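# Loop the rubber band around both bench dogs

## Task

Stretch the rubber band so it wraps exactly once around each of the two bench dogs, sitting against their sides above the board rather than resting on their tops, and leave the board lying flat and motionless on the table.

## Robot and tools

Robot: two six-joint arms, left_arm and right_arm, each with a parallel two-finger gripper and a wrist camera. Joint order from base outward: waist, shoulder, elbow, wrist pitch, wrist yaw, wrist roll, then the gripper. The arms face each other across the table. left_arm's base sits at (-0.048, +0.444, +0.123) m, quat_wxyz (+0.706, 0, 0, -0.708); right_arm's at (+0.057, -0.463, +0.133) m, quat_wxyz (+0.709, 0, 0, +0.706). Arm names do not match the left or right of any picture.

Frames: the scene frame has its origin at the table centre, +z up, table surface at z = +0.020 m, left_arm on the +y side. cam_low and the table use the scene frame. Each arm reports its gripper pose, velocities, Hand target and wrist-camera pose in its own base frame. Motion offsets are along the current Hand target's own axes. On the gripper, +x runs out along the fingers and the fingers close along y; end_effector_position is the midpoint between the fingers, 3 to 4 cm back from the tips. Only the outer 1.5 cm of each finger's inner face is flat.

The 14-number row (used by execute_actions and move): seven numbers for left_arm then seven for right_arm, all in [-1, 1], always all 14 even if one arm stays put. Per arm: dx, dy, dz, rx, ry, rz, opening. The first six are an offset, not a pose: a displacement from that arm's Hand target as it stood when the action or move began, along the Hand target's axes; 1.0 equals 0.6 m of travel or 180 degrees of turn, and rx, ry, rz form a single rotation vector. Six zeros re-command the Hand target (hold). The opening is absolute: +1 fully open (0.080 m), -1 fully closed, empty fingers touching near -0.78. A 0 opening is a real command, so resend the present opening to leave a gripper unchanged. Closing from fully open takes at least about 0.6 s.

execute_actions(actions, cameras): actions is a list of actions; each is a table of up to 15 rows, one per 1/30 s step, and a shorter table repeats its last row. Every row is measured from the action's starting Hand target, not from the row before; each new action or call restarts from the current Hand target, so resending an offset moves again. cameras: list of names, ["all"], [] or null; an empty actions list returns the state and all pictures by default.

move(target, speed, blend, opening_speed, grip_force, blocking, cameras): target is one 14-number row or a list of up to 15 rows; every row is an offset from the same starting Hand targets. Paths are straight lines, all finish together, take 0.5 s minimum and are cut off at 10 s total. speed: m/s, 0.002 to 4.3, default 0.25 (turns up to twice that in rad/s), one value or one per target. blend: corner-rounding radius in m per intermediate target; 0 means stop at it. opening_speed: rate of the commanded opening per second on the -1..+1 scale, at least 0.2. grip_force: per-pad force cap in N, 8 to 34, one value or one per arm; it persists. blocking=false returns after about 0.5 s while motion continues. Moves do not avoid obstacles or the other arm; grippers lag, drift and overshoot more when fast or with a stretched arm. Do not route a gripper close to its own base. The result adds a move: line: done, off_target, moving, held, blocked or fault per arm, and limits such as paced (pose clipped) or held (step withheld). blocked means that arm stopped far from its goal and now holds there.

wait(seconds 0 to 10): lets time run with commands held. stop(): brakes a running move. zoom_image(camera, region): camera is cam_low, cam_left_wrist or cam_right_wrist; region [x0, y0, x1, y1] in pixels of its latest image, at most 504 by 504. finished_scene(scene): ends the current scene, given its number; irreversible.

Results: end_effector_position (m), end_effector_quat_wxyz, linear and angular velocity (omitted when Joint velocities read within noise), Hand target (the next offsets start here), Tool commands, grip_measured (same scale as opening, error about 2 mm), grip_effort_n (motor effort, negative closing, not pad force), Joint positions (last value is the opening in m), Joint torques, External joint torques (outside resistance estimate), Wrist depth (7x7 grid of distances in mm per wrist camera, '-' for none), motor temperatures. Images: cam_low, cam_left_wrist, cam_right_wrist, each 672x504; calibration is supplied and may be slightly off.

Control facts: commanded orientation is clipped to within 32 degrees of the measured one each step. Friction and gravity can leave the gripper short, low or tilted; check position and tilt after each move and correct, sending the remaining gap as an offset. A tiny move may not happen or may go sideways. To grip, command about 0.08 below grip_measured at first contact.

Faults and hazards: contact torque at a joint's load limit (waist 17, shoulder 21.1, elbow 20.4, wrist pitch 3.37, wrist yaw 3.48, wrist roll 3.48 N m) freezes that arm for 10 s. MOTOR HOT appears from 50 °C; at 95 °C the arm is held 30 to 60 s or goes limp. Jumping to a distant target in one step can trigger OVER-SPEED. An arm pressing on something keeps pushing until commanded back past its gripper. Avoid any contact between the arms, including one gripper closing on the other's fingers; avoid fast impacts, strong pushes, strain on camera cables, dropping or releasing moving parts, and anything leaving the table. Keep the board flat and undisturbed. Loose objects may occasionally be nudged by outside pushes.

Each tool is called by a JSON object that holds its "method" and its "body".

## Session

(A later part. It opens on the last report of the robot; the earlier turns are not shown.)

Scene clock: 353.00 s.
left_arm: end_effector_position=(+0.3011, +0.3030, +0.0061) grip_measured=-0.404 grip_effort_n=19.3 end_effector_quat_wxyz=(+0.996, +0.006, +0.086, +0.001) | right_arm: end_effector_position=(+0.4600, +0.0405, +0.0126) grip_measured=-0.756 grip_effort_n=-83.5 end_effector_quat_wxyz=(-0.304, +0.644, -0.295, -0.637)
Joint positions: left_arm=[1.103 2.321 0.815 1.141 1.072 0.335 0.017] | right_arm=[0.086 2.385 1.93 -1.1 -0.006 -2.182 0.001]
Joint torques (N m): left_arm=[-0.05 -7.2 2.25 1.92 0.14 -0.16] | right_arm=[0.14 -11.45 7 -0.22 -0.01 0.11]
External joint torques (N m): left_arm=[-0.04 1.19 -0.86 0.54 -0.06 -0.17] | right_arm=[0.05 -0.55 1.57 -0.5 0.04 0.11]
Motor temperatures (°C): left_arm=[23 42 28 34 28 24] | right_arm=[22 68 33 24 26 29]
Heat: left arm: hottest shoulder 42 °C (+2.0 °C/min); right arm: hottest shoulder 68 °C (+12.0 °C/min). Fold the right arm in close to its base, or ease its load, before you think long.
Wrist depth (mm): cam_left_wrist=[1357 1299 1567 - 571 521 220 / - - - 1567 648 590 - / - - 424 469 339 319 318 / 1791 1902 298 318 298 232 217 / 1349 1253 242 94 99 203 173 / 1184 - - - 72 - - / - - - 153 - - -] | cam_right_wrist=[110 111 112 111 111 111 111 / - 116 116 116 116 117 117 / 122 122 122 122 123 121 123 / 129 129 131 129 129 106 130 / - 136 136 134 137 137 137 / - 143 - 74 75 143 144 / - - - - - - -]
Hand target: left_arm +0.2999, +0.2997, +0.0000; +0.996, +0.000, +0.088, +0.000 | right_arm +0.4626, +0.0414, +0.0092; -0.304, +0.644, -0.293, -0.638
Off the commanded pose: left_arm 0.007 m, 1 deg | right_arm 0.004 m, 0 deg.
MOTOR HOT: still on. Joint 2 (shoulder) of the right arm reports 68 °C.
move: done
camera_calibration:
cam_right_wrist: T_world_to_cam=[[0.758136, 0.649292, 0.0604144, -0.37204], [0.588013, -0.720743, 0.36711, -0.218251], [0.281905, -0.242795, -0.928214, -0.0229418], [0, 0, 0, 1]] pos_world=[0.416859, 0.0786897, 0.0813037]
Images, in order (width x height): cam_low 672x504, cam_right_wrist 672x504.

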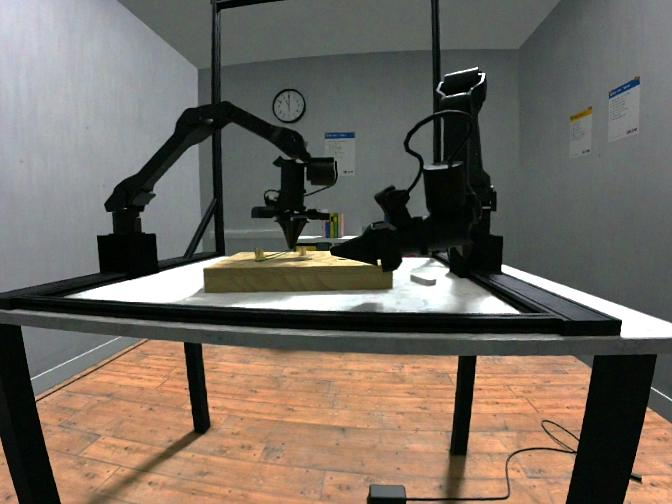

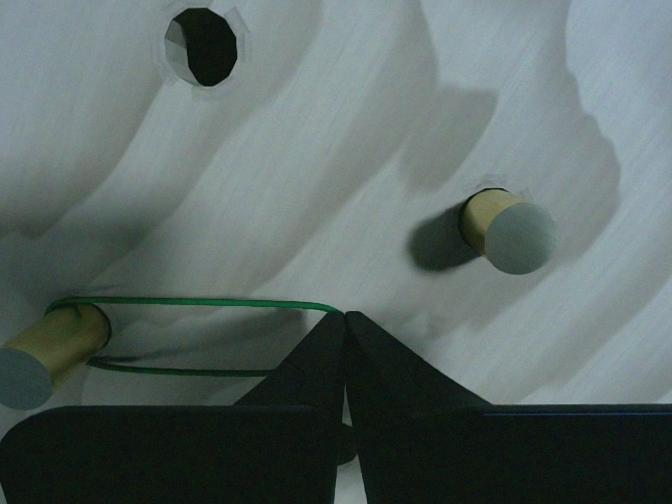

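{"method": "move", "body": {"target": [[0,0,0,0,0,0,-0.4,-0.068,-0.03,0.013,-0.09,0,0,-1],[0,0,0,0,0,0,-0.4,-0.068,-0.1147,0.051,-0.09,0,0,-1]], "cameras": ["cam_low","cam_right_wrist"], "speed": 0.1}}

{"method": "zoom_image", "body": {"camera": "cam_low", "region": [230, 190, 340, 300]}}

Scene clock: 370.57 s.
left_arm: end_effector_position=(+0.3011, +0.3030, +0.0061) grip_measured=-0.404 grip_effort_n=18.8 end_effector_quat_wxyz=(+0.996, +0.006, +0.086, +0.001) | right_arm: end_effector_position=(+0.4863, +0.0973, +0.0487) grip_measured=-0.756 grip_effort_n=-83.5 end_effector_quat_wxyz=(-0.215, +0.688, -0.207, -0.662)
Joint positions: left_arm=[1.103 2.321 0.815 1.141 1.072 0.335 0.017] | right_arm=[0.2 2.528 2.332 -1.338 0.008 -2.337 0.001]
Joint torques (N m): left_arm=[-0.2 -7.12 2.34 1.89 0.13 -0.16] | right_arm=[1.52 -13.05 8.51 1.43 -0.43 0.13]
External joint torques (N m): left_arm=[-0.23 1.3 -0.74 0.5 -0.08 -0.16] | right_arm=[1.59 -1.07 2.8 1.11 -0.4 0.12]
Motor temperatures (°C): left_arm=[23 43 27 35 28 24] | right_arm=[22 63 34 24 26 29]
Heat: left arm: hottest shoulder 43 °C (+2.0 °C/min); right arm: hottest shoulder 63 °C (+1.0 °C/min). Fold the right arm in close to its base, or ease its load, before you think long.
Wrist depth (mm): cam_left_wrist=[1276 - 1449 - 568 567 - / - - - - 589 632 625 / - - - - 345 318 318 / 1761 1761 298 316 297 232 217 / 1375 1307 234 230 82 201 173 / 1197 - - 180 72 - - / - - - 153 - - -] | cam_right_wrist=[138 139 139 139 140 185 185 / 145 146 146 146 147 150 195 / 153 154 154 154 155 155 204 / 162 162 163 160 164 164 167 / 172 172 171 169 174 174 175 / 181 181 - 74 75 183 184 / - - - - - - -]
Hand target: left_arm +0.2999, +0.2997, +0.0000; +0.996, +0.000, +0.088, +0.000 | right_arm +0.4950, +0.1088, +0.0513; -0.210, +0.680, -0.200, -0.673
Off the commanded pose: left_arm 0.007 m, 1 deg | right_arm 0.015 m, 2 deg.
MOTOR HOT: still on. Joint 2 (shoulder) of the right arm reports 63 °C.
joint sent to its limit (right arm) — joint 3 (elbow), upper limit, where the elbow is as straight as it goes. The joint targets are off in orientation, not in position.
move: off_target (right_arm)
camera_calibration:
cam_right_wrist: T_world_to_cam=[[0.556995, 0.827921, 0.0655934, -0.350841], [0.748378, -0.534587, 0.392616, -0.30335], [0.36012, -0.169596, -0.917361, -0.0287214], [0, 0, 0, 1]] pos_world=[0.432781, 0.123431, 0.115765]
Images, in order (width x height): cam_low 672x504, cam_right_wrist 672x504.

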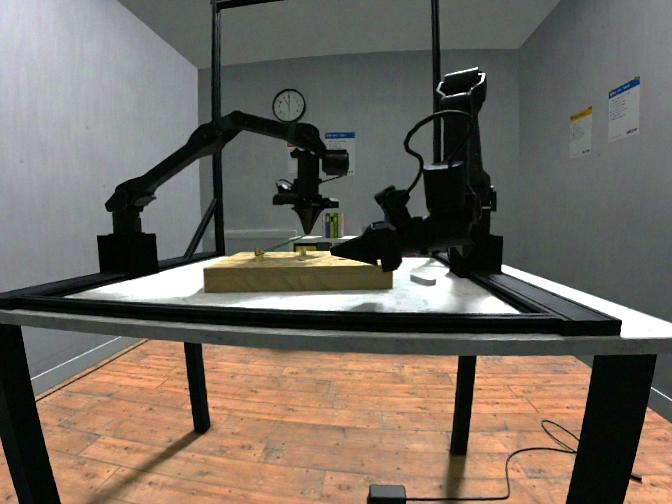

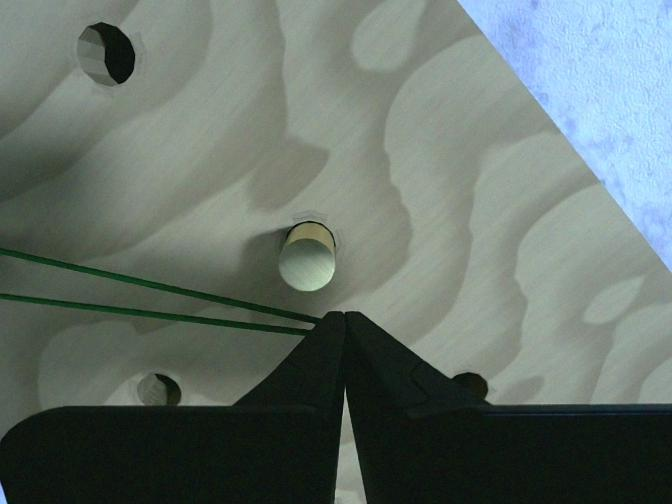

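Scaled by 4.582 from the camera's 672x504 image, which has a finer 960x720 frame.

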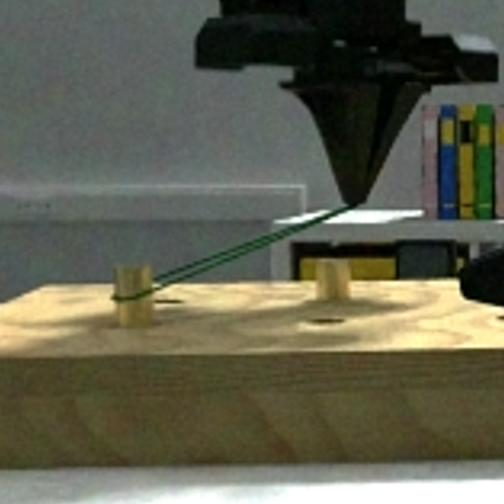

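{"method": "move", "body": {"target": [[0,0,0,0,0,0,-0.4,-0.007,0.232,-0.016,0,0,0,-1],[0,0,0,0,0,0,-0.4,-0.107,0.257,-0.018,0,0,0,-1]], "cameras": ["cam_low","cam_right_wrist"], "speed": 0.12}}

{"method": "zoom_image", "body": {"camera": "cam_low", "region": [210, 190, 320, 300]}}

Scene clock: 437.97 s.
left_arm: end_effector_position=(+0.3011, +0.3030, +0.0061) grip_measured=-0.404 grip_effort_n=19.3 end_effector_quat_wxyz=(+0.996, +0.006, +0.086, +0.001) | right_arm: end_effector_position=(+0.4145, -0.0266, +0.1062) grip_measured=-0.756 grip_effort_n=-83.5 end_effector_quat_wxyz=(-0.210, +0.672, -0.207, -0.679)
Joint positions: left_arm=[1.103 2.321 0.815 1.141 1.072 0.335 0.017] | right_arm=[-0.066 2.153 1.914 -1.341 -0.006 -2.61 0.001]
Joint torques (N m): left_arm=[-0.17 -7.13 2.21 1.9 0.13 -0.13] | right_arm=[-0.1 -12.8 7 -0.29 -0.1 -0.16]
External joint torques (N m): left_arm=[-0.17 1.31 -0.91 0.5 -0.08 -0.13] | right_arm=[-0.11 -3.05 1.44 -0.5 -0.07 -0.16]
Motor temperatures (°C): left_arm=[23 43 26 36 28 24] | right_arm=[22 75 42 27 26 29]
Heat: left arm: hottest shoulder 43 °C (+0.0 °C/min); right arm: hottest shoulder 75 °C (+9.0 °C/min). Fold the right arm in close to its base, or ease its load, before you think long.
Wrist depth (mm): cam_left_wrist=[1511 1440 1349 1522 564 - - / - - 1590 674 581 - 609 / - - - 411 344 318 317 / 1776 1791 297 339 298 234 217 / 1225 1276 242 230 99 203 174 / 1177 - - 181 72 - - / - - - 153 - - -] | cam_right_wrist=[245 246 203 200 201 201 202 / 256 252 210 211 211 211 211 / - 218 218 218 219 221 221 / 282 230 230 230 231 232 232 / 298 297 240 238 243 243 243 / 308 308 - 74 75 254 255 / - - - - - - -]
Hand target: left_arm +0.2999, +0.2997, +0.0000; +0.996, +0.000, +0.088, +0.000 | right_arm +0.4175, -0.0262, +0.1129; -0.210, +0.680, -0.200, -0.673
Off the commanded pose: left_arm 0.007 m, 1 deg | right_arm 0.008 m, 1 deg.
MOTOR HOT: still on. Joint 2 (shoulder) of the right arm reports 75 °C.
move: done
camera_calibration:
cam_right_wrist: T_world_to_cam=[[0.55376, 0.831451, 0.0451519, -0.208405], [0.769613, -0.531768, 0.353437, -0.342953], [0.317876, -0.16097, -0.934368, 0.0483791], [0, 0, 0, 1]] pos_world=[0.363969, -0.00130545, 0.175826]
Images, in order (width x height): cam_low 672x504, cam_right_wrist 672x504.

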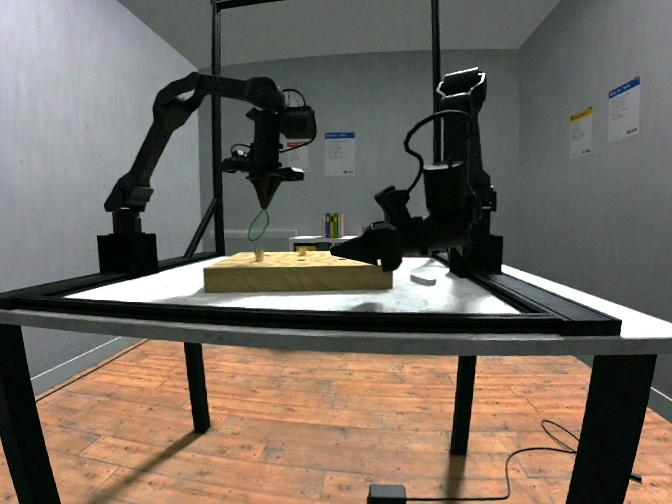

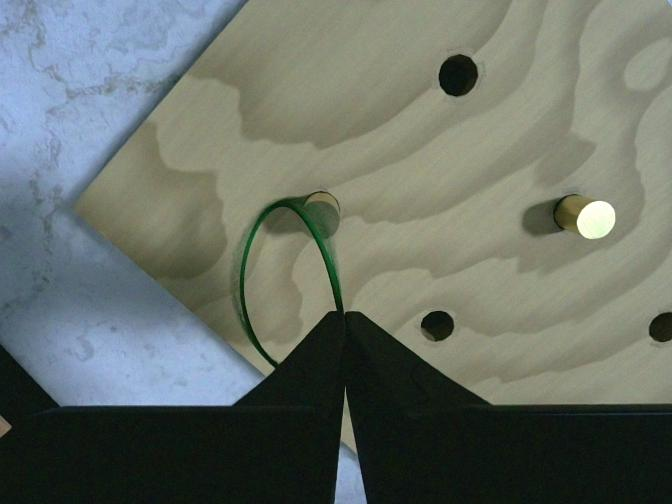

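Scaled by 4.582 from the camera's 672x504 image, which has a finer 960x720 frame.

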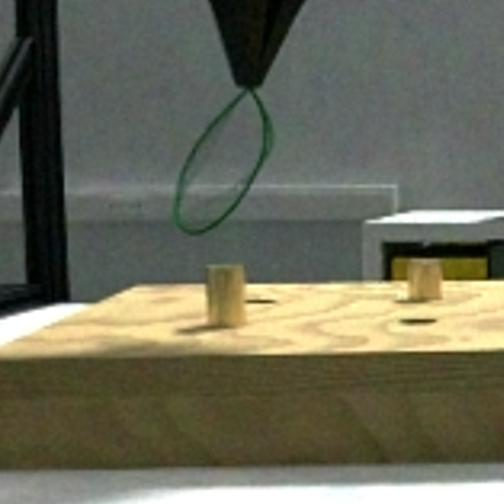

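{"method": "move", "body": {"target": [0,0,0,0,0,0,-0.4,-0.027,0.184,0.112,0.8946,-0.0063,-0.195,-1], "cameras": ["cam_right_wrist","cam_low"], "speed": 0.3}}

Scene clock: 446.20 s.
left_arm: end_effector_position=(+0.3011, +0.3030, +0.0061) grip_measured=-0.404 grip_effort_n=19.3 end_effector_quat_wxyz=(+0.996, +0.006, +0.086, +0.001) | right_arm: end_effector_position=(+0.3023, -0.0813, +0.1278) grip_measured=-0.756 grip_effort_n=-83.5 end_effector_quat_wxyz=(+0.829, +0.075, +0.535, -0.141)
Joint positions: left_arm=[1.103 2.321 0.815 1.141 1.072 0.335 0.017] | right_arm=[-0.234 1.394 1.006 -0.758 0.06 0.068 0.001]
Joint torques (N m): left_arm=[-0.07 -7.11 2.38 1.86 0.15 -0.15] | right_arm=[0.27 -7.69 4.71 1.08 0.11 0.2]
External joint torques (N m): left_arm=[-0.04 1.26 -0.7 0.49 -0.05 -0.15] | right_arm=[0.26 -2.66 -1.64 0.07 0.08 0.2]
Motor temperatures (°C): left_arm=[23 43 26 36 28 24] | right_arm=[22 73 40 27 26 29]
Heat: left arm: hottest shoulder 43 °C (+0.0 °C/min); right arm: hottest shoulder 73 °C (+5.1 °C/min). Fold the right arm in close to its base, or ease its load, before you think long.
Wrist depth (mm): cam_left_wrist=[1806 1315 - - 526 552 - / - 1665 - - 584 619 - / - 1869 1602 - 318 291 290 / 1732 1746 280 - 278 232 216 / 1366 1291 244 230 82 201 174 / 1164 - - 187 72 - - / - - - 153 - - -] | cam_right_wrist=[255 260 262 321 327 331 1257 / 253 257 261 318 325 331 1223 / 251 254 259 264 320 326 1204 / 248 252 257 262 317 326 1191 / 247 250 253 259 314 322 325 / 245 247 - 74 75 320 323 / - - - - - - -]
Hand target: left_arm +0.2999, +0.2997, +0.0000; +0.996, +0.000, +0.088, +0.000 | right_arm +0.3001, -0.0808, +0.1270; +0.830, +0.076, +0.533, -0.145
Off the commanded pose: left_arm 0.007 m, 1 deg | right_arm 0.002 m, 0 deg.
MOTOR HOT: still on. Joint 2 (shoulder) of the right arm reports 73 °C.
move: done
camera_calibration:
cam_right_wrist: T_world_to_cam=[[-0.32263, -0.943848, 0.0711425, 0.0154525], [-0.946031, 0.319123, -0.0564374, 0.346801], [0.0305651, -0.0855115, -0.995868, 0.196294], [0, 0, 0, 1]] pos_world=[0.32707, -0.079302, 0.213956]
Images, in order (width x height): cam_low 672x504, cam_right_wrist 672x504.

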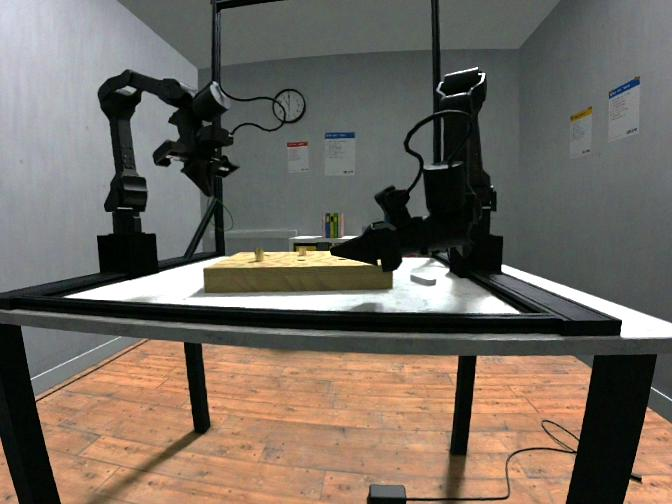

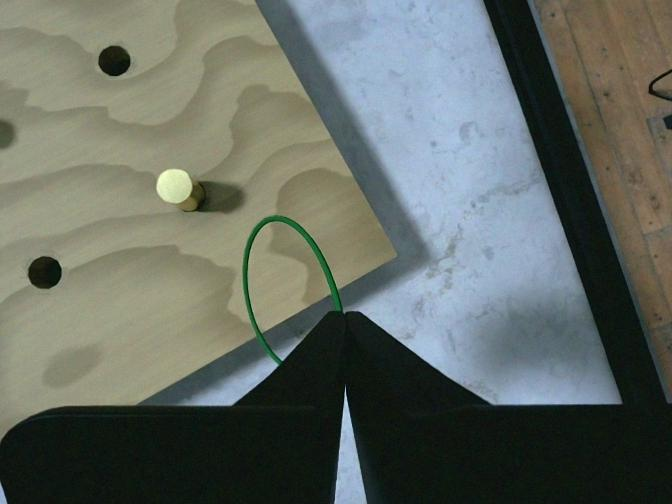

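{"method": "wait", "body": {"seconds": 10}}

{"method": "move", "body": {"target": [0,0,0,0,0,0,-0.4,0.092,0.36,0.091,0,0,0,-1], "cameras": ["cam_right_wrist","cam_low"], "speed": 0.15}}

{"method": "zoom_image", "body": {"camera": "cam_low", "region": [240, 190, 350, 300]}}

Scene clock: 462.10 s.
left_arm: end_effector_position=(+0.3011, +0.3030, +0.0061) grip_measured=-0.404 grip_effort_n=19.3 end_effector_quat_wxyz=(+0.996, +0.006, +0.086, +0.001) | right_arm: end_effector_position=(+0.3023, -0.0813, +0.1278) grip_measured=-0.756 grip_effort_n=-83.5 end_effector_quat_wxyz=(+0.829, +0.075, +0.535, -0.141)
Joint positions: left_arm=[1.103 2.321 0.815 1.141 1.072 0.335 0.017] | right_arm=[-0.234 1.394 1.006 -0.758 0.06 0.068 0.001]
Joint torques (N m): left_arm=[-0.04 -7.17 2.34 1.91 0.15 -0.13] | right_arm=[0.28 -7.75 4.67 1.04 0.11 0.18]
External joint torques (N m): left_arm=[-0.04 1.26 -0.78 0.52 -0.05 -0.14] | right_arm=[0.28 -2.78 -1.62 0.05 0.08 0.17]
Motor temperatures (°C): left_arm=[23 43 26 36 28 24] | right_arm=[22 63 36 27 26 29]
Heat: left arm: hottest shoulder 43 °C (+0.0 °C/min); right arm: hottest shoulder 63 °C (-8.1 °C/min). Fold the right arm in close to its base, or ease its load, before you think long.
Wrist depth (mm): cam_left_wrist=[- 1480 1500 1440 616 1480 1375 / - 1602 - - 592 630 1590 / - 1791 - 503 315 294 291 / 1732 1761 299 319 280 233 218 / 1384 1307 241 230 83 202 173 / 1197 - - 180 72 - - / - - - 71 - - -] | cam_right_wrist=[254 259 263 320 327 331 1217 / 253 257 260 319 324 327 1204 / 251 253 259 262 320 325 1223 / 248 252 256 262 317 322 1179 / 246 250 255 259 316 322 327 / 245 247 - 74 75 317 320 / - - - - - - -]
Hand target: left_arm +0.2999, +0.2997, +0.0000; +0.996, +0.000, +0.088, +0.000 | right_arm +0.3001, -0.0808, +0.1270; +0.830, +0.076, +0.533, -0.145
Tool commands: left_gripper/opening=-0.4 right_gripper/opening=-1.0
Off the commanded pose: left_arm 0.007 m, 1 deg | right_arm 0.002 m, 0 deg.
MOTOR HOT: still on. Joint 2 (shoulder) of the right arm reports 63 °C.
wait: 10.00 s; at rest from the start

Scene clock: 464.40 s.
left_arm: end_effector_position=(+0.3011, +0.3030, +0.0061) grip_measured=-0.404 grip_effort_n=19.3 end_effector_quat_wxyz=(+0.996, +0.006, +0.086, +0.001) | right_arm: end_effector_position=(+0.4340, +0.1000, +0.0942) grip_measured=-0.756 grip_effort_n=-83.5 end_effector_quat_wxyz=(+0.829, +0.074, +0.536, -0.140)
Joint positions: left_arm=[1.103 2.321 0.815 1.141 1.072 0.335 0.017] | right_arm=[0.316 1.984 1.542 -0.792 0.268 0.581 0.001]
Joint torques (N m): left_arm=[-0.08 -7.11 2.24 1.9 0.13 -0.16] | right_arm=[-0.3 -9.62 7.76 0.4 0.31 0.19]
External joint torques (N m): left_arm=[-0.07 1.24 -0.8 0.53 -0.09 -0.17] | right_arm=[-0.23 -0.41 1.65 -0.45 0.12 0.18]
Motor temperatures (°C): left_arm=[23 43 26 36 28 24] | right_arm=[22 62 36 27 26 29]
Heat: left arm: hottest shoulder 43 °C (+0.0 °C/min); right arm: hottest shoulder 62 °C (-10.1 °C/min). Fold the right arm in close to its base, or ease its load, before you think long.
Wrist depth (mm): cam_left_wrist=[- 1555 1449 - - - 1533 / - - - - 607 576 614 / 1732 - - 386 341 295 290 / 1746 1776 285 317 299 233 218 / 1522 1340 254 229 86 200 173 / - - - 181 72 - - / - - - 154 - - -] | cam_right_wrist=[212 216 221 228 233 240 304 / 210 214 220 225 231 237 301 / 210 212 218 224 229 236 242 / 255 211 216 221 228 233 239 / 252 211 213 219 226 229 237 / 251 255 - 74 75 230 235 / - - - - - - -]
Hand target: left_arm +0.2999, +0.2997, +0.0000; +0.996, +0.000, +0.088, +0.000 | right_arm +0.4381, +0.0995, +0.0936; +0.830, +0.076, +0.533, -0.145
Off the commanded pose: left_arm 0.007 m, 1 deg | right_arm 0.004 m, 1 deg.
MOTOR HOT: still on. Joint 2 (shoulder) of the right arm reports 62 °C.
move: done
camera_calibration:
cam_right_wrist: T_world_to_cam=[[-0.318439, -0.945177, 0.072368, 0.229707], [-0.947484, 0.314979, -0.0553388, 0.412655], [0.0295106, -0.0861896, -0.995842, 0.174771], [0, 0, 0, 1]] pos_world=[0.458974, 0.1022, 0.180256]
Images, in order (width x height): cam_low 672x504, cam_right_wrist 672x504.

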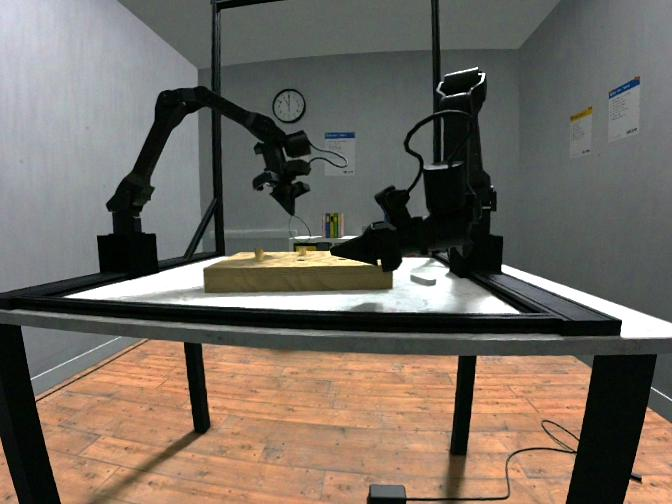

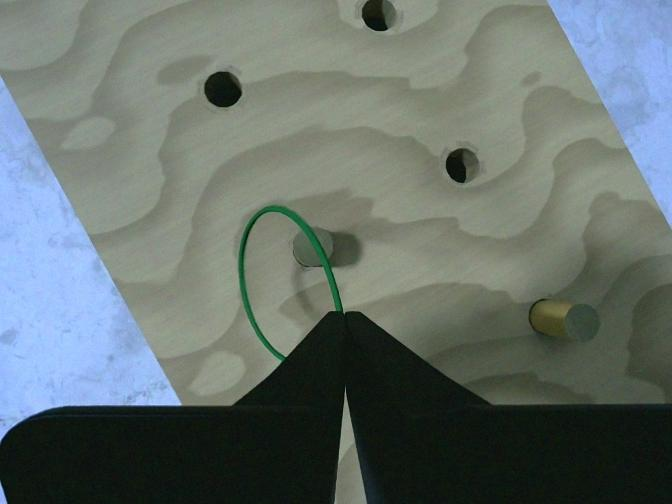

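Scaled by 4.582 from the camera's 672x504 image, which has a finer 960x720 frame.

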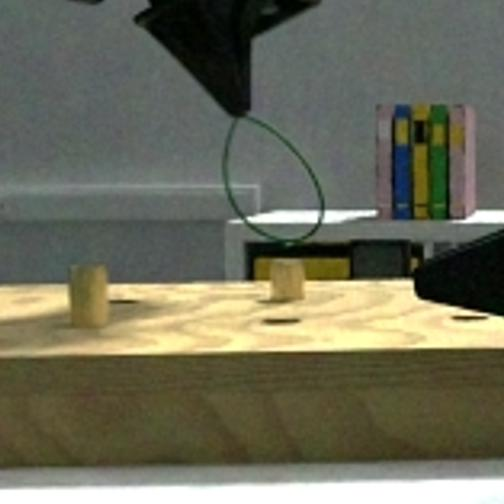

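{"method": "move", "body": {"target": [[0,0,0,0,0,0,-0.4,0.0078,-0.0142,0.0168,0,0,0,-1],[0,0,0,0,0,0,-0.4,0.0607,-0.0142,-0.0078,0,0,0,-1]], "cameras": ["cam_right_wrist","cam_low"], "speed": 0.1}}

{"method": "zoom_image", "body": {"camera": "cam_low", "region": [240, 190, 350, 300]}}

{"method": "zoom_image", "body": {"camera": "cam_right_wrist", "region": [200, 150, 400, 350]}}

Scene clock: 472.67 s.
left_arm: end_effector_position=(+0.3011, +0.3030, +0.0061) grip_measured=-0.404 grip_effort_n=19.3 end_effector_quat_wxyz=(+0.996, +0.006, +0.086, +0.001) | right_arm: end_effector_position=(+0.4467, +0.0886, +0.0659) grip_measured=-0.756 grip_effort_n=-83.5 end_effector_quat_wxyz=(+0.833, +0.078, +0.530, -0.142)
Joint positions: left_arm=[1.103 2.321 0.815 1.141 1.072 0.335 0.017] | right_arm=[0.281 2.033 1.493 -0.671 0.261 0.553 0.001]
Joint torques (N m): left_arm=[-0.1 -7.12 2.41 1.87 0.12 -0.16] | right_arm=[-0.25 -10.29 4.6 1.2 0.11 -0.06]
External joint torques (N m): left_arm=[-0.08 1.27 -0.66 0.49 -0.1 -0.16] | right_arm=[-0.21 -0.9 -1.38 0.32 -0.07 -0.06]
Motor temperatures (°C): left_arm=[23 43 26 36 28 24] | right_arm=[22 61 37 26 26 29]
Heat: left arm: hottest shoulder 43 °C (+0.0 °C/min); right arm: hottest shoulder 61 °C (-12.1 °C/min). Fold the right arm in close to its base, or ease its load, before you think long.
Wrist depth (mm): cam_left_wrist=[- 1555 1705 1490 592 1402 1366 / - - - 1268 592 616 589 / - - 393 485 352 293 291 / 1806 1761 318 337 285 233 217 / 1349 1323 243 85 86 203 173 / 1158 - - 180 72 - - / - - - 71 - - -] | cam_right_wrist=[186 190 194 199 204 209 272 / 184 188 193 197 201 206 212 / 182 185 190 195 199 205 210 / 181 184 188 193 197 202 207 / 180 181 185 189 195 199 204 / 224 181 - 74 75 198 202 / - - - - - - -]
Hand target: left_arm +0.2999, +0.2997, +0.0000; +0.996, +0.000, +0.088, +0.000 | right_arm +0.4455, +0.0871, +0.0589; +0.830, +0.076, +0.533, -0.145
Off the commanded pose: left_arm 0.007 m, 1 deg | right_arm 0.007 m, 1 deg.
MOTOR HOT: still on. Joint 2 (shoulder) of the right arm reports 61 °C.
move: done
camera_calibration:
cam_right_wrist: T_world_to_cam=[[-0.326455, -0.94297, 0.0650711, 0.228892], [-0.944195, 0.322137, -0.0687232, 0.425514], [0.0438421, -0.0838749, -0.995511, 0.138625], [0, 0, 0, 1]] pos_world=[0.470414, 0.0903919, 0.152351]
Images, in order (width x height): cam_low 672x504, cam_right_wrist 672x504.

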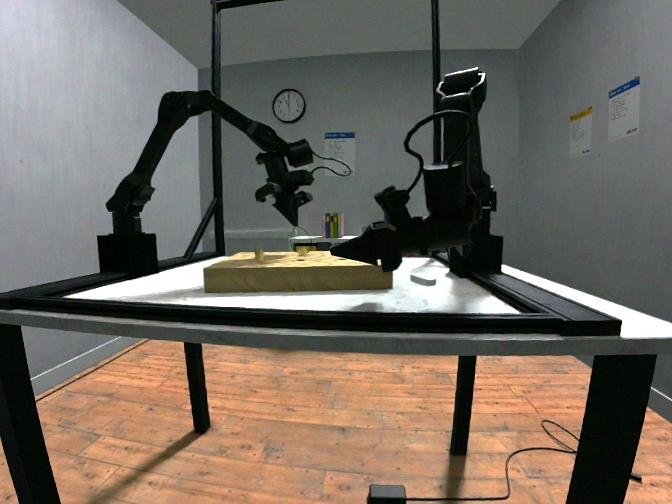

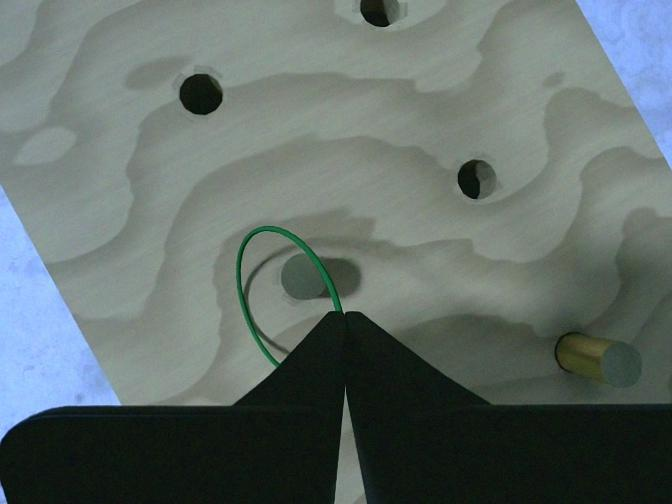

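Scaled by 4.582 from the camera's 672x504 image, which has a finer 960x720 frame.

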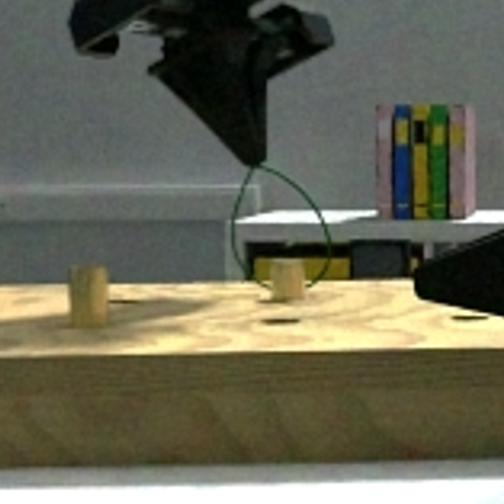

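Scaled by 2.520 from the camera's 672x504 image, which has a finer 960x720 frame.

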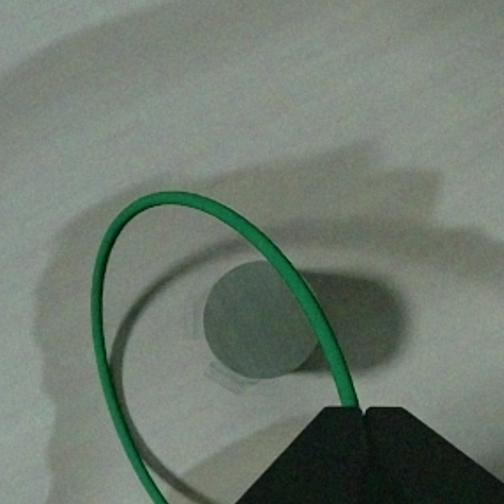

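{"method": "move", "body": {"target": [[0,0,0,0,0,0,-0.4,0.03,0,-0.014,0,0,0,-1],[0,0,0,0,0,0,-0.4,0.077,-0.107,-0.052,0,0,0,-1]], "cameras": ["cam_right_wrist","cam_low"], "speed": 0.1}}

{"method": "zoom_image", "body": {"camera": "cam_low", "region": [240, 190, 350, 300]}}

Scene clock: 479.40 s.
left_arm: end_effector_position=(+0.3011, +0.3030, +0.0061) grip_measured=-0.404 grip_effort_n=18.8 end_effector_quat_wxyz=(+0.996, +0.006, +0.086, +0.001) | right_arm: end_effector_position=(+0.4164, +0.0284, +0.0024) grip_measured=-0.756 grip_effort_n=-83.5 end_effector_quat_wxyz=(+0.826, +0.074, +0.539, -0.145)
Joint positions: left_arm=[1.103 2.321 0.815 1.141 1.072 0.335 0.017] | right_arm=[0.145 2 1.168 -0.373 0.213 0.423 0.001]
Joint torques (N m): left_arm=[-0.02 -7.18 2.15 1.88 0.12 -0.18] | right_arm=[-0.18 -12.15 3.76 1.28 0.09 -0.11]
External joint torques (N m): left_arm=[-0.02 1.21 -0.95 0.49 -0.09 -0.18] | right_arm=[-0.23 -3.49 -1.72 0.35 -0.04 -0.11]
Motor temperatures (°C): left_arm=[23 43 26 36 28 24] | right_arm=[22 60 36 27 26 28]
Heat: left arm: hottest shoulder 43 °C (+0.0 °C/min); right arm: hottest shoulder 60 °C (-13.1 °C/min). Fold the right arm in close to its base, or ease its load, before you think long.
Wrist depth (mm): cam_left_wrist=[1469 - 1430 1691 531 546 239 / - - 1459 1261 584 574 272 / - 1746 509 - 339 293 290 / 1678 1705 300 319 296 233 218 / 1366 1307 254 94 82 203 173 / 1204 - - 180 72 - - / - - - 153 - - -] | cam_right_wrist=[125 127 130 133 136 140 144 / 124 126 129 132 135 139 143 / - 125 128 131 135 138 141 / - 124 127 130 133 137 140 / 122 123 126 129 132 135 139 / - 123 - 74 75 106 138 / - - - - - - -]
Hand target: left_arm +0.2999, +0.2997, +0.0000; +0.996, +0.000, +0.088, +0.000 | right_arm +0.4159, +0.0276, +0.0056; +0.830, +0.076, +0.533, -0.145
Off the commanded pose: left_arm 0.007 m, 1 deg | right_arm 0.003 m, 1 deg.
MOTOR HOT: still on. Joint 2 (shoulder) of the right arm reports 60 °C.
move: done
camera_calibration:
cam_right_wrist: T_world_to_cam=[[-0.325907, -0.942158, 0.0782482, 0.166115], [-0.945188, 0.322957, -0.0481393, 0.412216], [0.020084, -0.0896482, -0.995771, 0.0818589], [0, 0, 0, 1]] pos_world=[0.442116, 0.030717, 0.0883583]
Images, in order (width x height): cam_low 672x504, cam_right_wrist 672x504.

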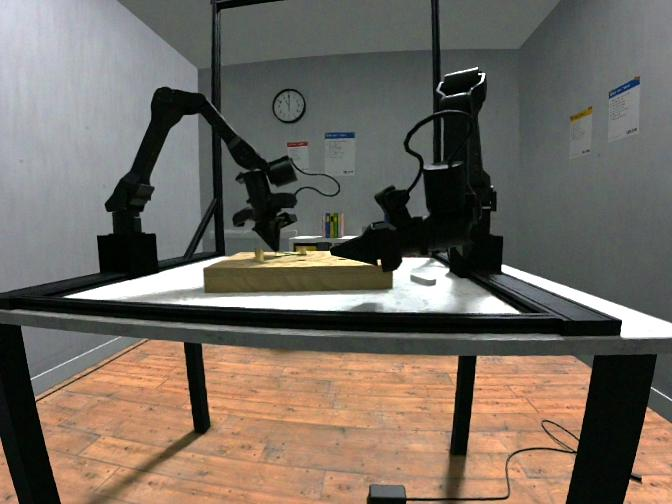

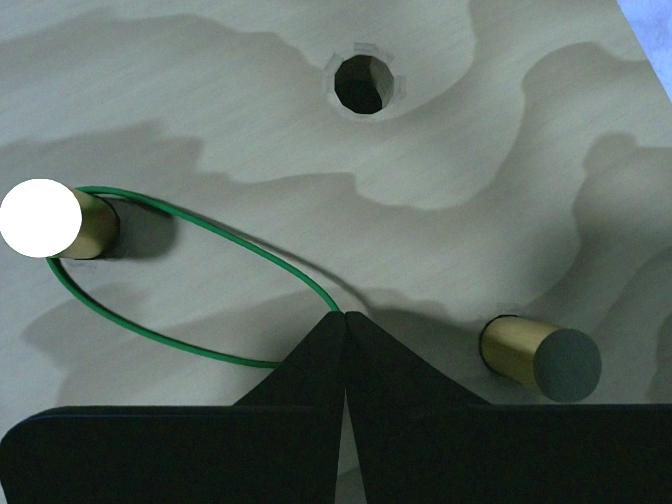

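Scaled by 4.582 from the camera's 672x504 image, which has a finer 960x720 frame.

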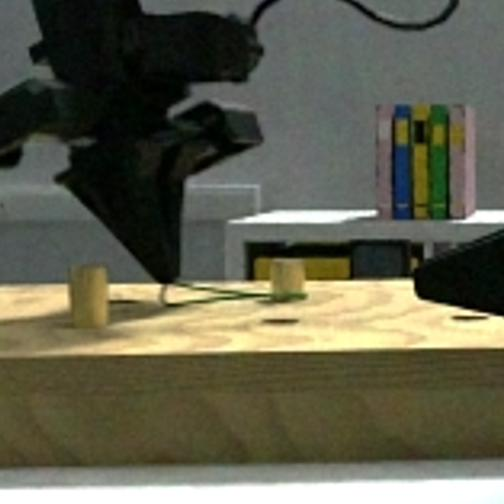

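{"method": "move", "body": {"target": [[-0.026,0,0.148,0,0,0,-1,-0.008,-0.02,-0.018,0,0,0,-1],[0.233,-0.453,0.177,0.0369,0.2485,-0.0576,-1,-0.008,-0.02,-0.018,0,0,0,-1]], "cameras": ["all"], "speed": 0.2}}

{"method": "zoom_image", "body": {"camera": "cam_low", "region": [230, 170, 360, 300]}}

Scene clock: 503.83 s.
left_arm: end_effector_position=(+0.4265, +0.0729, +0.0834) grip_measured=-0.763 grip_effort_n=-67.7 end_effector_quat_wxyz=(+0.912, +0.042, +0.400, -0.077) | right_arm: end_effector_position=(+0.4019, +0.0224, +0.0031) grip_measured=-0.756 grip_effort_n=-83.5 end_effector_quat_wxyz=(+0.827, +0.074, +0.539, -0.142)
Joint positions: left_arm=[0.266 1.764 1.044 -0.153 0.282 0.343 0.001] | right_arm=[0.132 1.948 1.093 -0.344 0.206 0.407 0.001]
Joint torques (N m): left_arm=[-0.05 -8.47 6.08 1.58 0.12 0.03] | right_arm=[-0.35 -11.65 3.67 1.19 0.08 -0.07]
External joint torques (N m): left_arm=[0.01 -0.73 -0.12 0.24 -0.04 0.03] | right_arm=[-0.4 -3.49 -1.68 0.26 -0.05 -0.07]
Motor temperatures (°C): left_arm=[23 43 26 36 28 24] | right_arm=[22 60 33 28 26 28]
Heat: left arm: hottest shoulder 43 °C (+0.0 °C/min); right arm: hottest shoulder 60 °C (-14.0 °C/min). Fold the right arm in close to its base, or ease its load, before you think long.
Wrist depth (mm): cam_left_wrist=[- 64 67 69 65 119 - / - 65 66 70 - 115 314 / 236 229 85 227 232 226 289 / 220 218 214 217 216 216 261 / 207 204 203 94 179 201 200 / - - - - 63 - - / - - - - 65 - -] | cam_right_wrist=[127 128 131 136 138 141 145 / 126 128 131 134 137 140 144 / 124 127 130 133 136 139 143 / 124 125 128 132 135 138 142 / 123 125 128 131 133 106 140 / - 124 - 74 75 136 140 / - - - - - - -]
Hand target: left_arm +0.4269, +0.0716, +0.0839; +0.914, +0.044, +0.396, -0.079 (not the last commanded pose) | right_arm +0.4009, +0.0201, +0.0059; +0.830, +0.076, +0.533, -0.145
Off the commanded pose: left_arm 0.054 m, 8 deg | right_arm 0.004 m, 1 deg.
MOTOR HOT: still on. Joint 2 (shoulder) of the right arm reports 60 °C.
move: held (left_arm; a check stopped the path); path passed 1 of 2 targets; limits=held
pose unreachable (left arm): on one or more control steps of this call, first in action 0 (counted from 0), this arm could not follow its commanded pose, so it was not sent that pose on those steps. It may still have moved: this result reports where it is.
cause: moving toward the commanded pose would bring a part of the arm too close to another arm (a part of this arm just beyond joint 6 (wrist roll) and a part of the right arm just beyond its joint 4 (wrist pitch), 23 mm apart when this arm was first held).
camera_calibration:
cam_left_wrist: T_world_to_cam=[[-0.201105, -0.979471, -0.0139278, 0.167018], [-0.898632, 0.19013, -0.395362, 0.432156], [0.389894, -0.0669936, -0.91842, -0.00624439], [0, 0, 0, 1]] pos_world=[0.424372, 0.0810051, 0.16745]
cam_right_wrist: T_world_to_cam=[[-0.322131, -0.943667, 0.0756595, 0.154068], [-0.946429, 0.319116, -0.0493633, 0.401084], [0.0224384, -0.0875078, -0.995911, 0.0812486], [0, 0, 0, 1]] pos_world=[0.427405, 0.0245066, 0.0890586]

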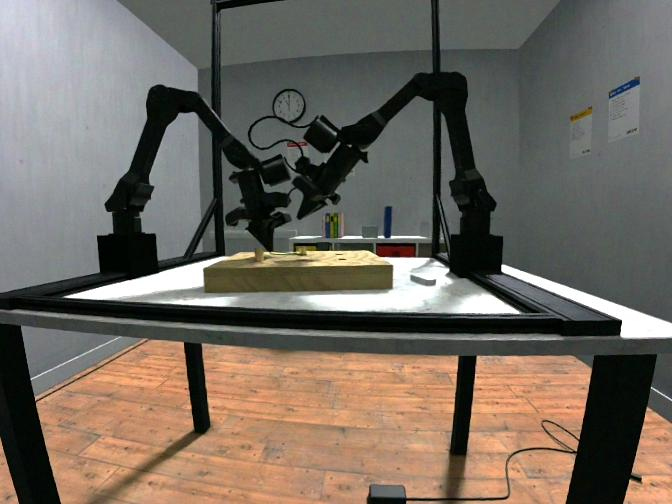

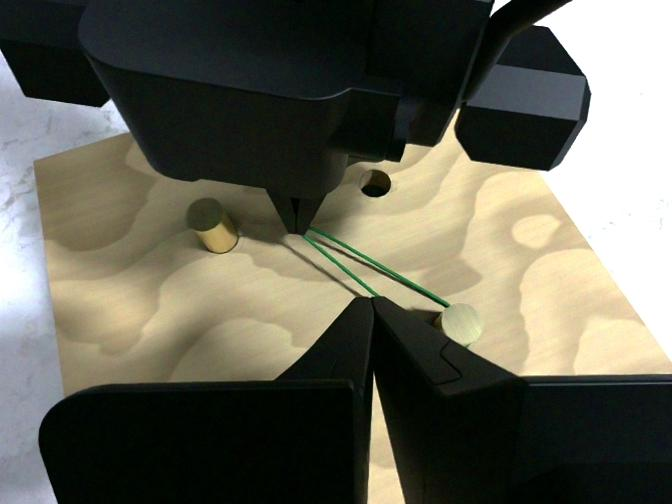

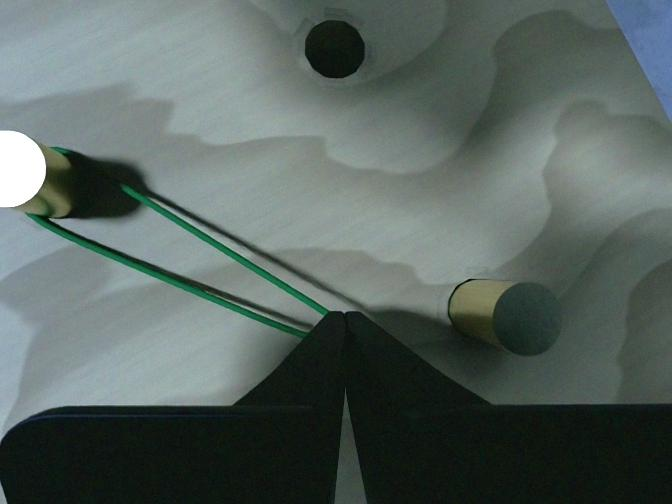

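Scaled by 3.877 from the camera's 672x504 image, which has a finer 960x720 frame.

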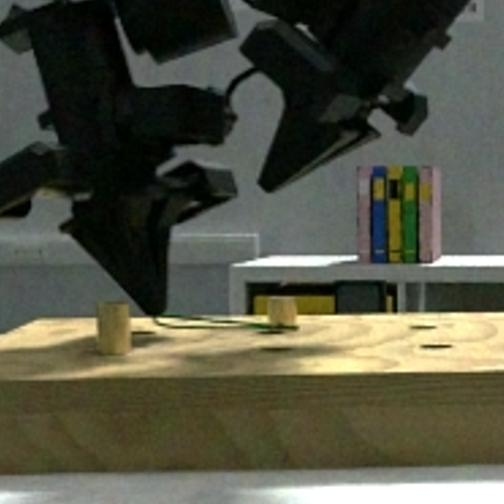

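{"method": "move", "body": {"target": [[0,0,0,0,0,0,-1,0.0035,0,-0.0195,0,-0.111,0,-1],[0.0847,-0.0332,0.011,0.0175,0.0723,-0.02,-1,0.0035,0,-0.0195,0,-0.111,0,-1]], "cameras": ["all"], "speed": 0.12}}

{"method": "zoom_image", "body": {"camera": "cam_low", "region": [230, 170, 360, 300]}}

Scene clock: 525.93 s.
left_arm: end_effector_position=(+0.4588, +0.0453, +0.0536) grip_measured=-0.763 grip_effort_n=-67.7 end_effector_quat_wxyz=(+0.859, +0.062, +0.496, -0.110) | right_arm: end_effector_position=(+0.3931, +0.0238, -0.0028) grip_measured=-0.756 grip_effort_n=-83.5 end_effector_quat_wxyz=(+0.908, +0.050, +0.386, -0.154)
Joint positions: left_arm=[0.165 1.994 1.344 -0.436 0.207 0.366 0.001] | right_arm=[0.201 1.881 0.741 0.261 0.374 0.376 0.001]
Joint torques (N m): left_arm=[-0.01 -8.09 8.04 0.63 0.02 0.17] | right_arm=[0.15 -9.65 3.02 1.79 0.37 -0.09]
External joint torques (N m): left_arm=[0.05 1.25 1.91 -0.46 -0.13 0.17] | right_arm=[0.19 -2.67 -1.61 0.51 0.18 -0.09]
Motor temperatures (°C): left_arm=[23 44 29 34 27 24] | right_arm=[21 59 32 29 26 28]
Heat: left arm: hottest shoulder 44 °C (+1.0 °C/min); right arm: hottest shoulder 59 °C (-3.0 °C/min). Fold the right arm in close to its base, or ease its load, before you think long.
Wrist depth (mm): cam_left_wrist=[- - 95 100 82 80 242 / 177 107 109 180 181 180 - / 175 173 131 176 176 176 228 / 168 169 170 170 171 171 171 / 165 165 166 93 166 167 167 / - - - - 63 - - / - - - - 65 - -] | cam_right_wrist=[- 173 177 182 189 272 280 / - 159 163 169 172 177 255 / - 146 150 154 158 162 227 / 130 135 139 142 146 149 153 / 126 127 129 135 135 136 142 / - 120 - 74 75 131 134 / - - - - - - -]
Hand target: left_arm +0.4623, +0.0454, +0.0509; +0.858, +0.065, +0.496, -0.113 | right_arm +0.3916, +0.0230, -0.0008; +0.910, +0.050, +0.381, -0.156
Off the commanded pose: left_arm 0.004 m, 1 deg | right_arm 0.002 m, 1 deg.
MOTOR HOT: still on. Joint 2 (shoulder) of the right arm reports 59 °C.
move: done
camera_calibration:
cam_left_wrist: T_world_to_cam=[[-0.276494, -0.960964, 0.00999107, 0.178488], [-0.944562, 0.26983, -0.187069, 0.460931], [0.177071, -0.0611607, -0.982296, 0.0527666], [0, 0, 0, 1]] pos_world=[0.475386, 0.050375, 0.136275]
cam_right_wrist: T_world_to_cam=[[-0.338848, -0.938457, 0.0669317, 0.159487], [-0.875348, 0.288383, -0.388074, 0.363857], [0.344889, -0.190087, -0.919195, -0.0484223], [0, 0, 0, 1]] pos_world=[0.389244, 0.0355369, 0.0860192]

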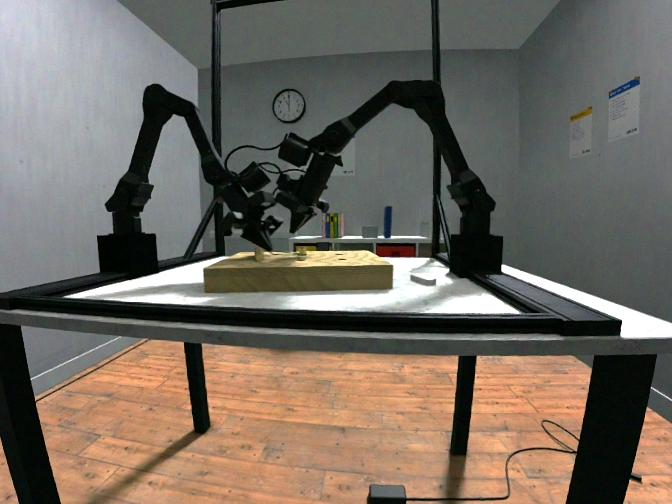

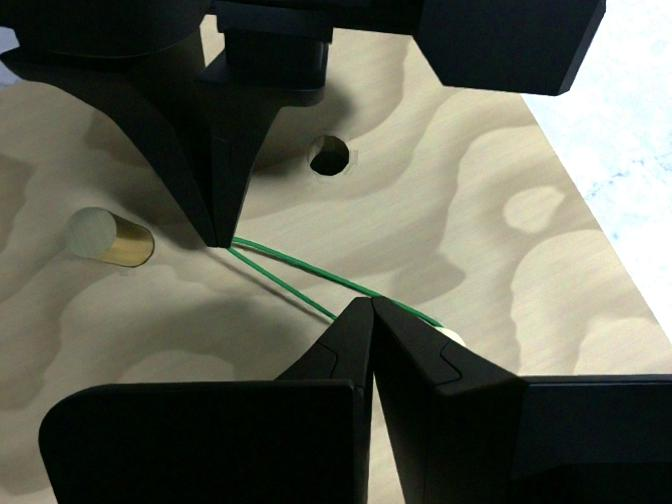

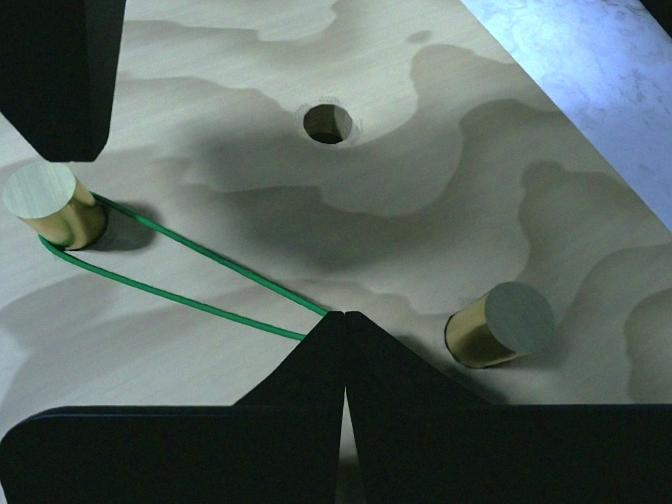

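Scaled by 3.877 from the camera's 672x504 image, which has a finer 960x720 frame.

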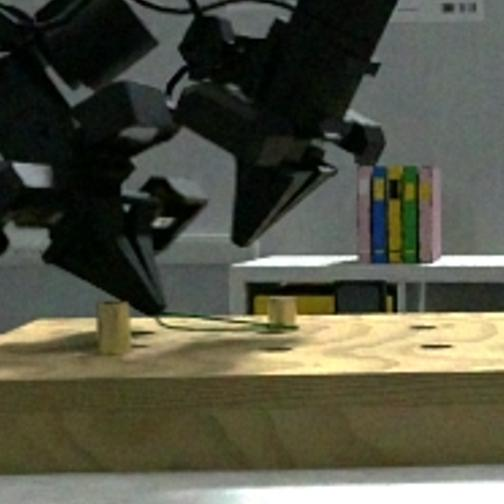

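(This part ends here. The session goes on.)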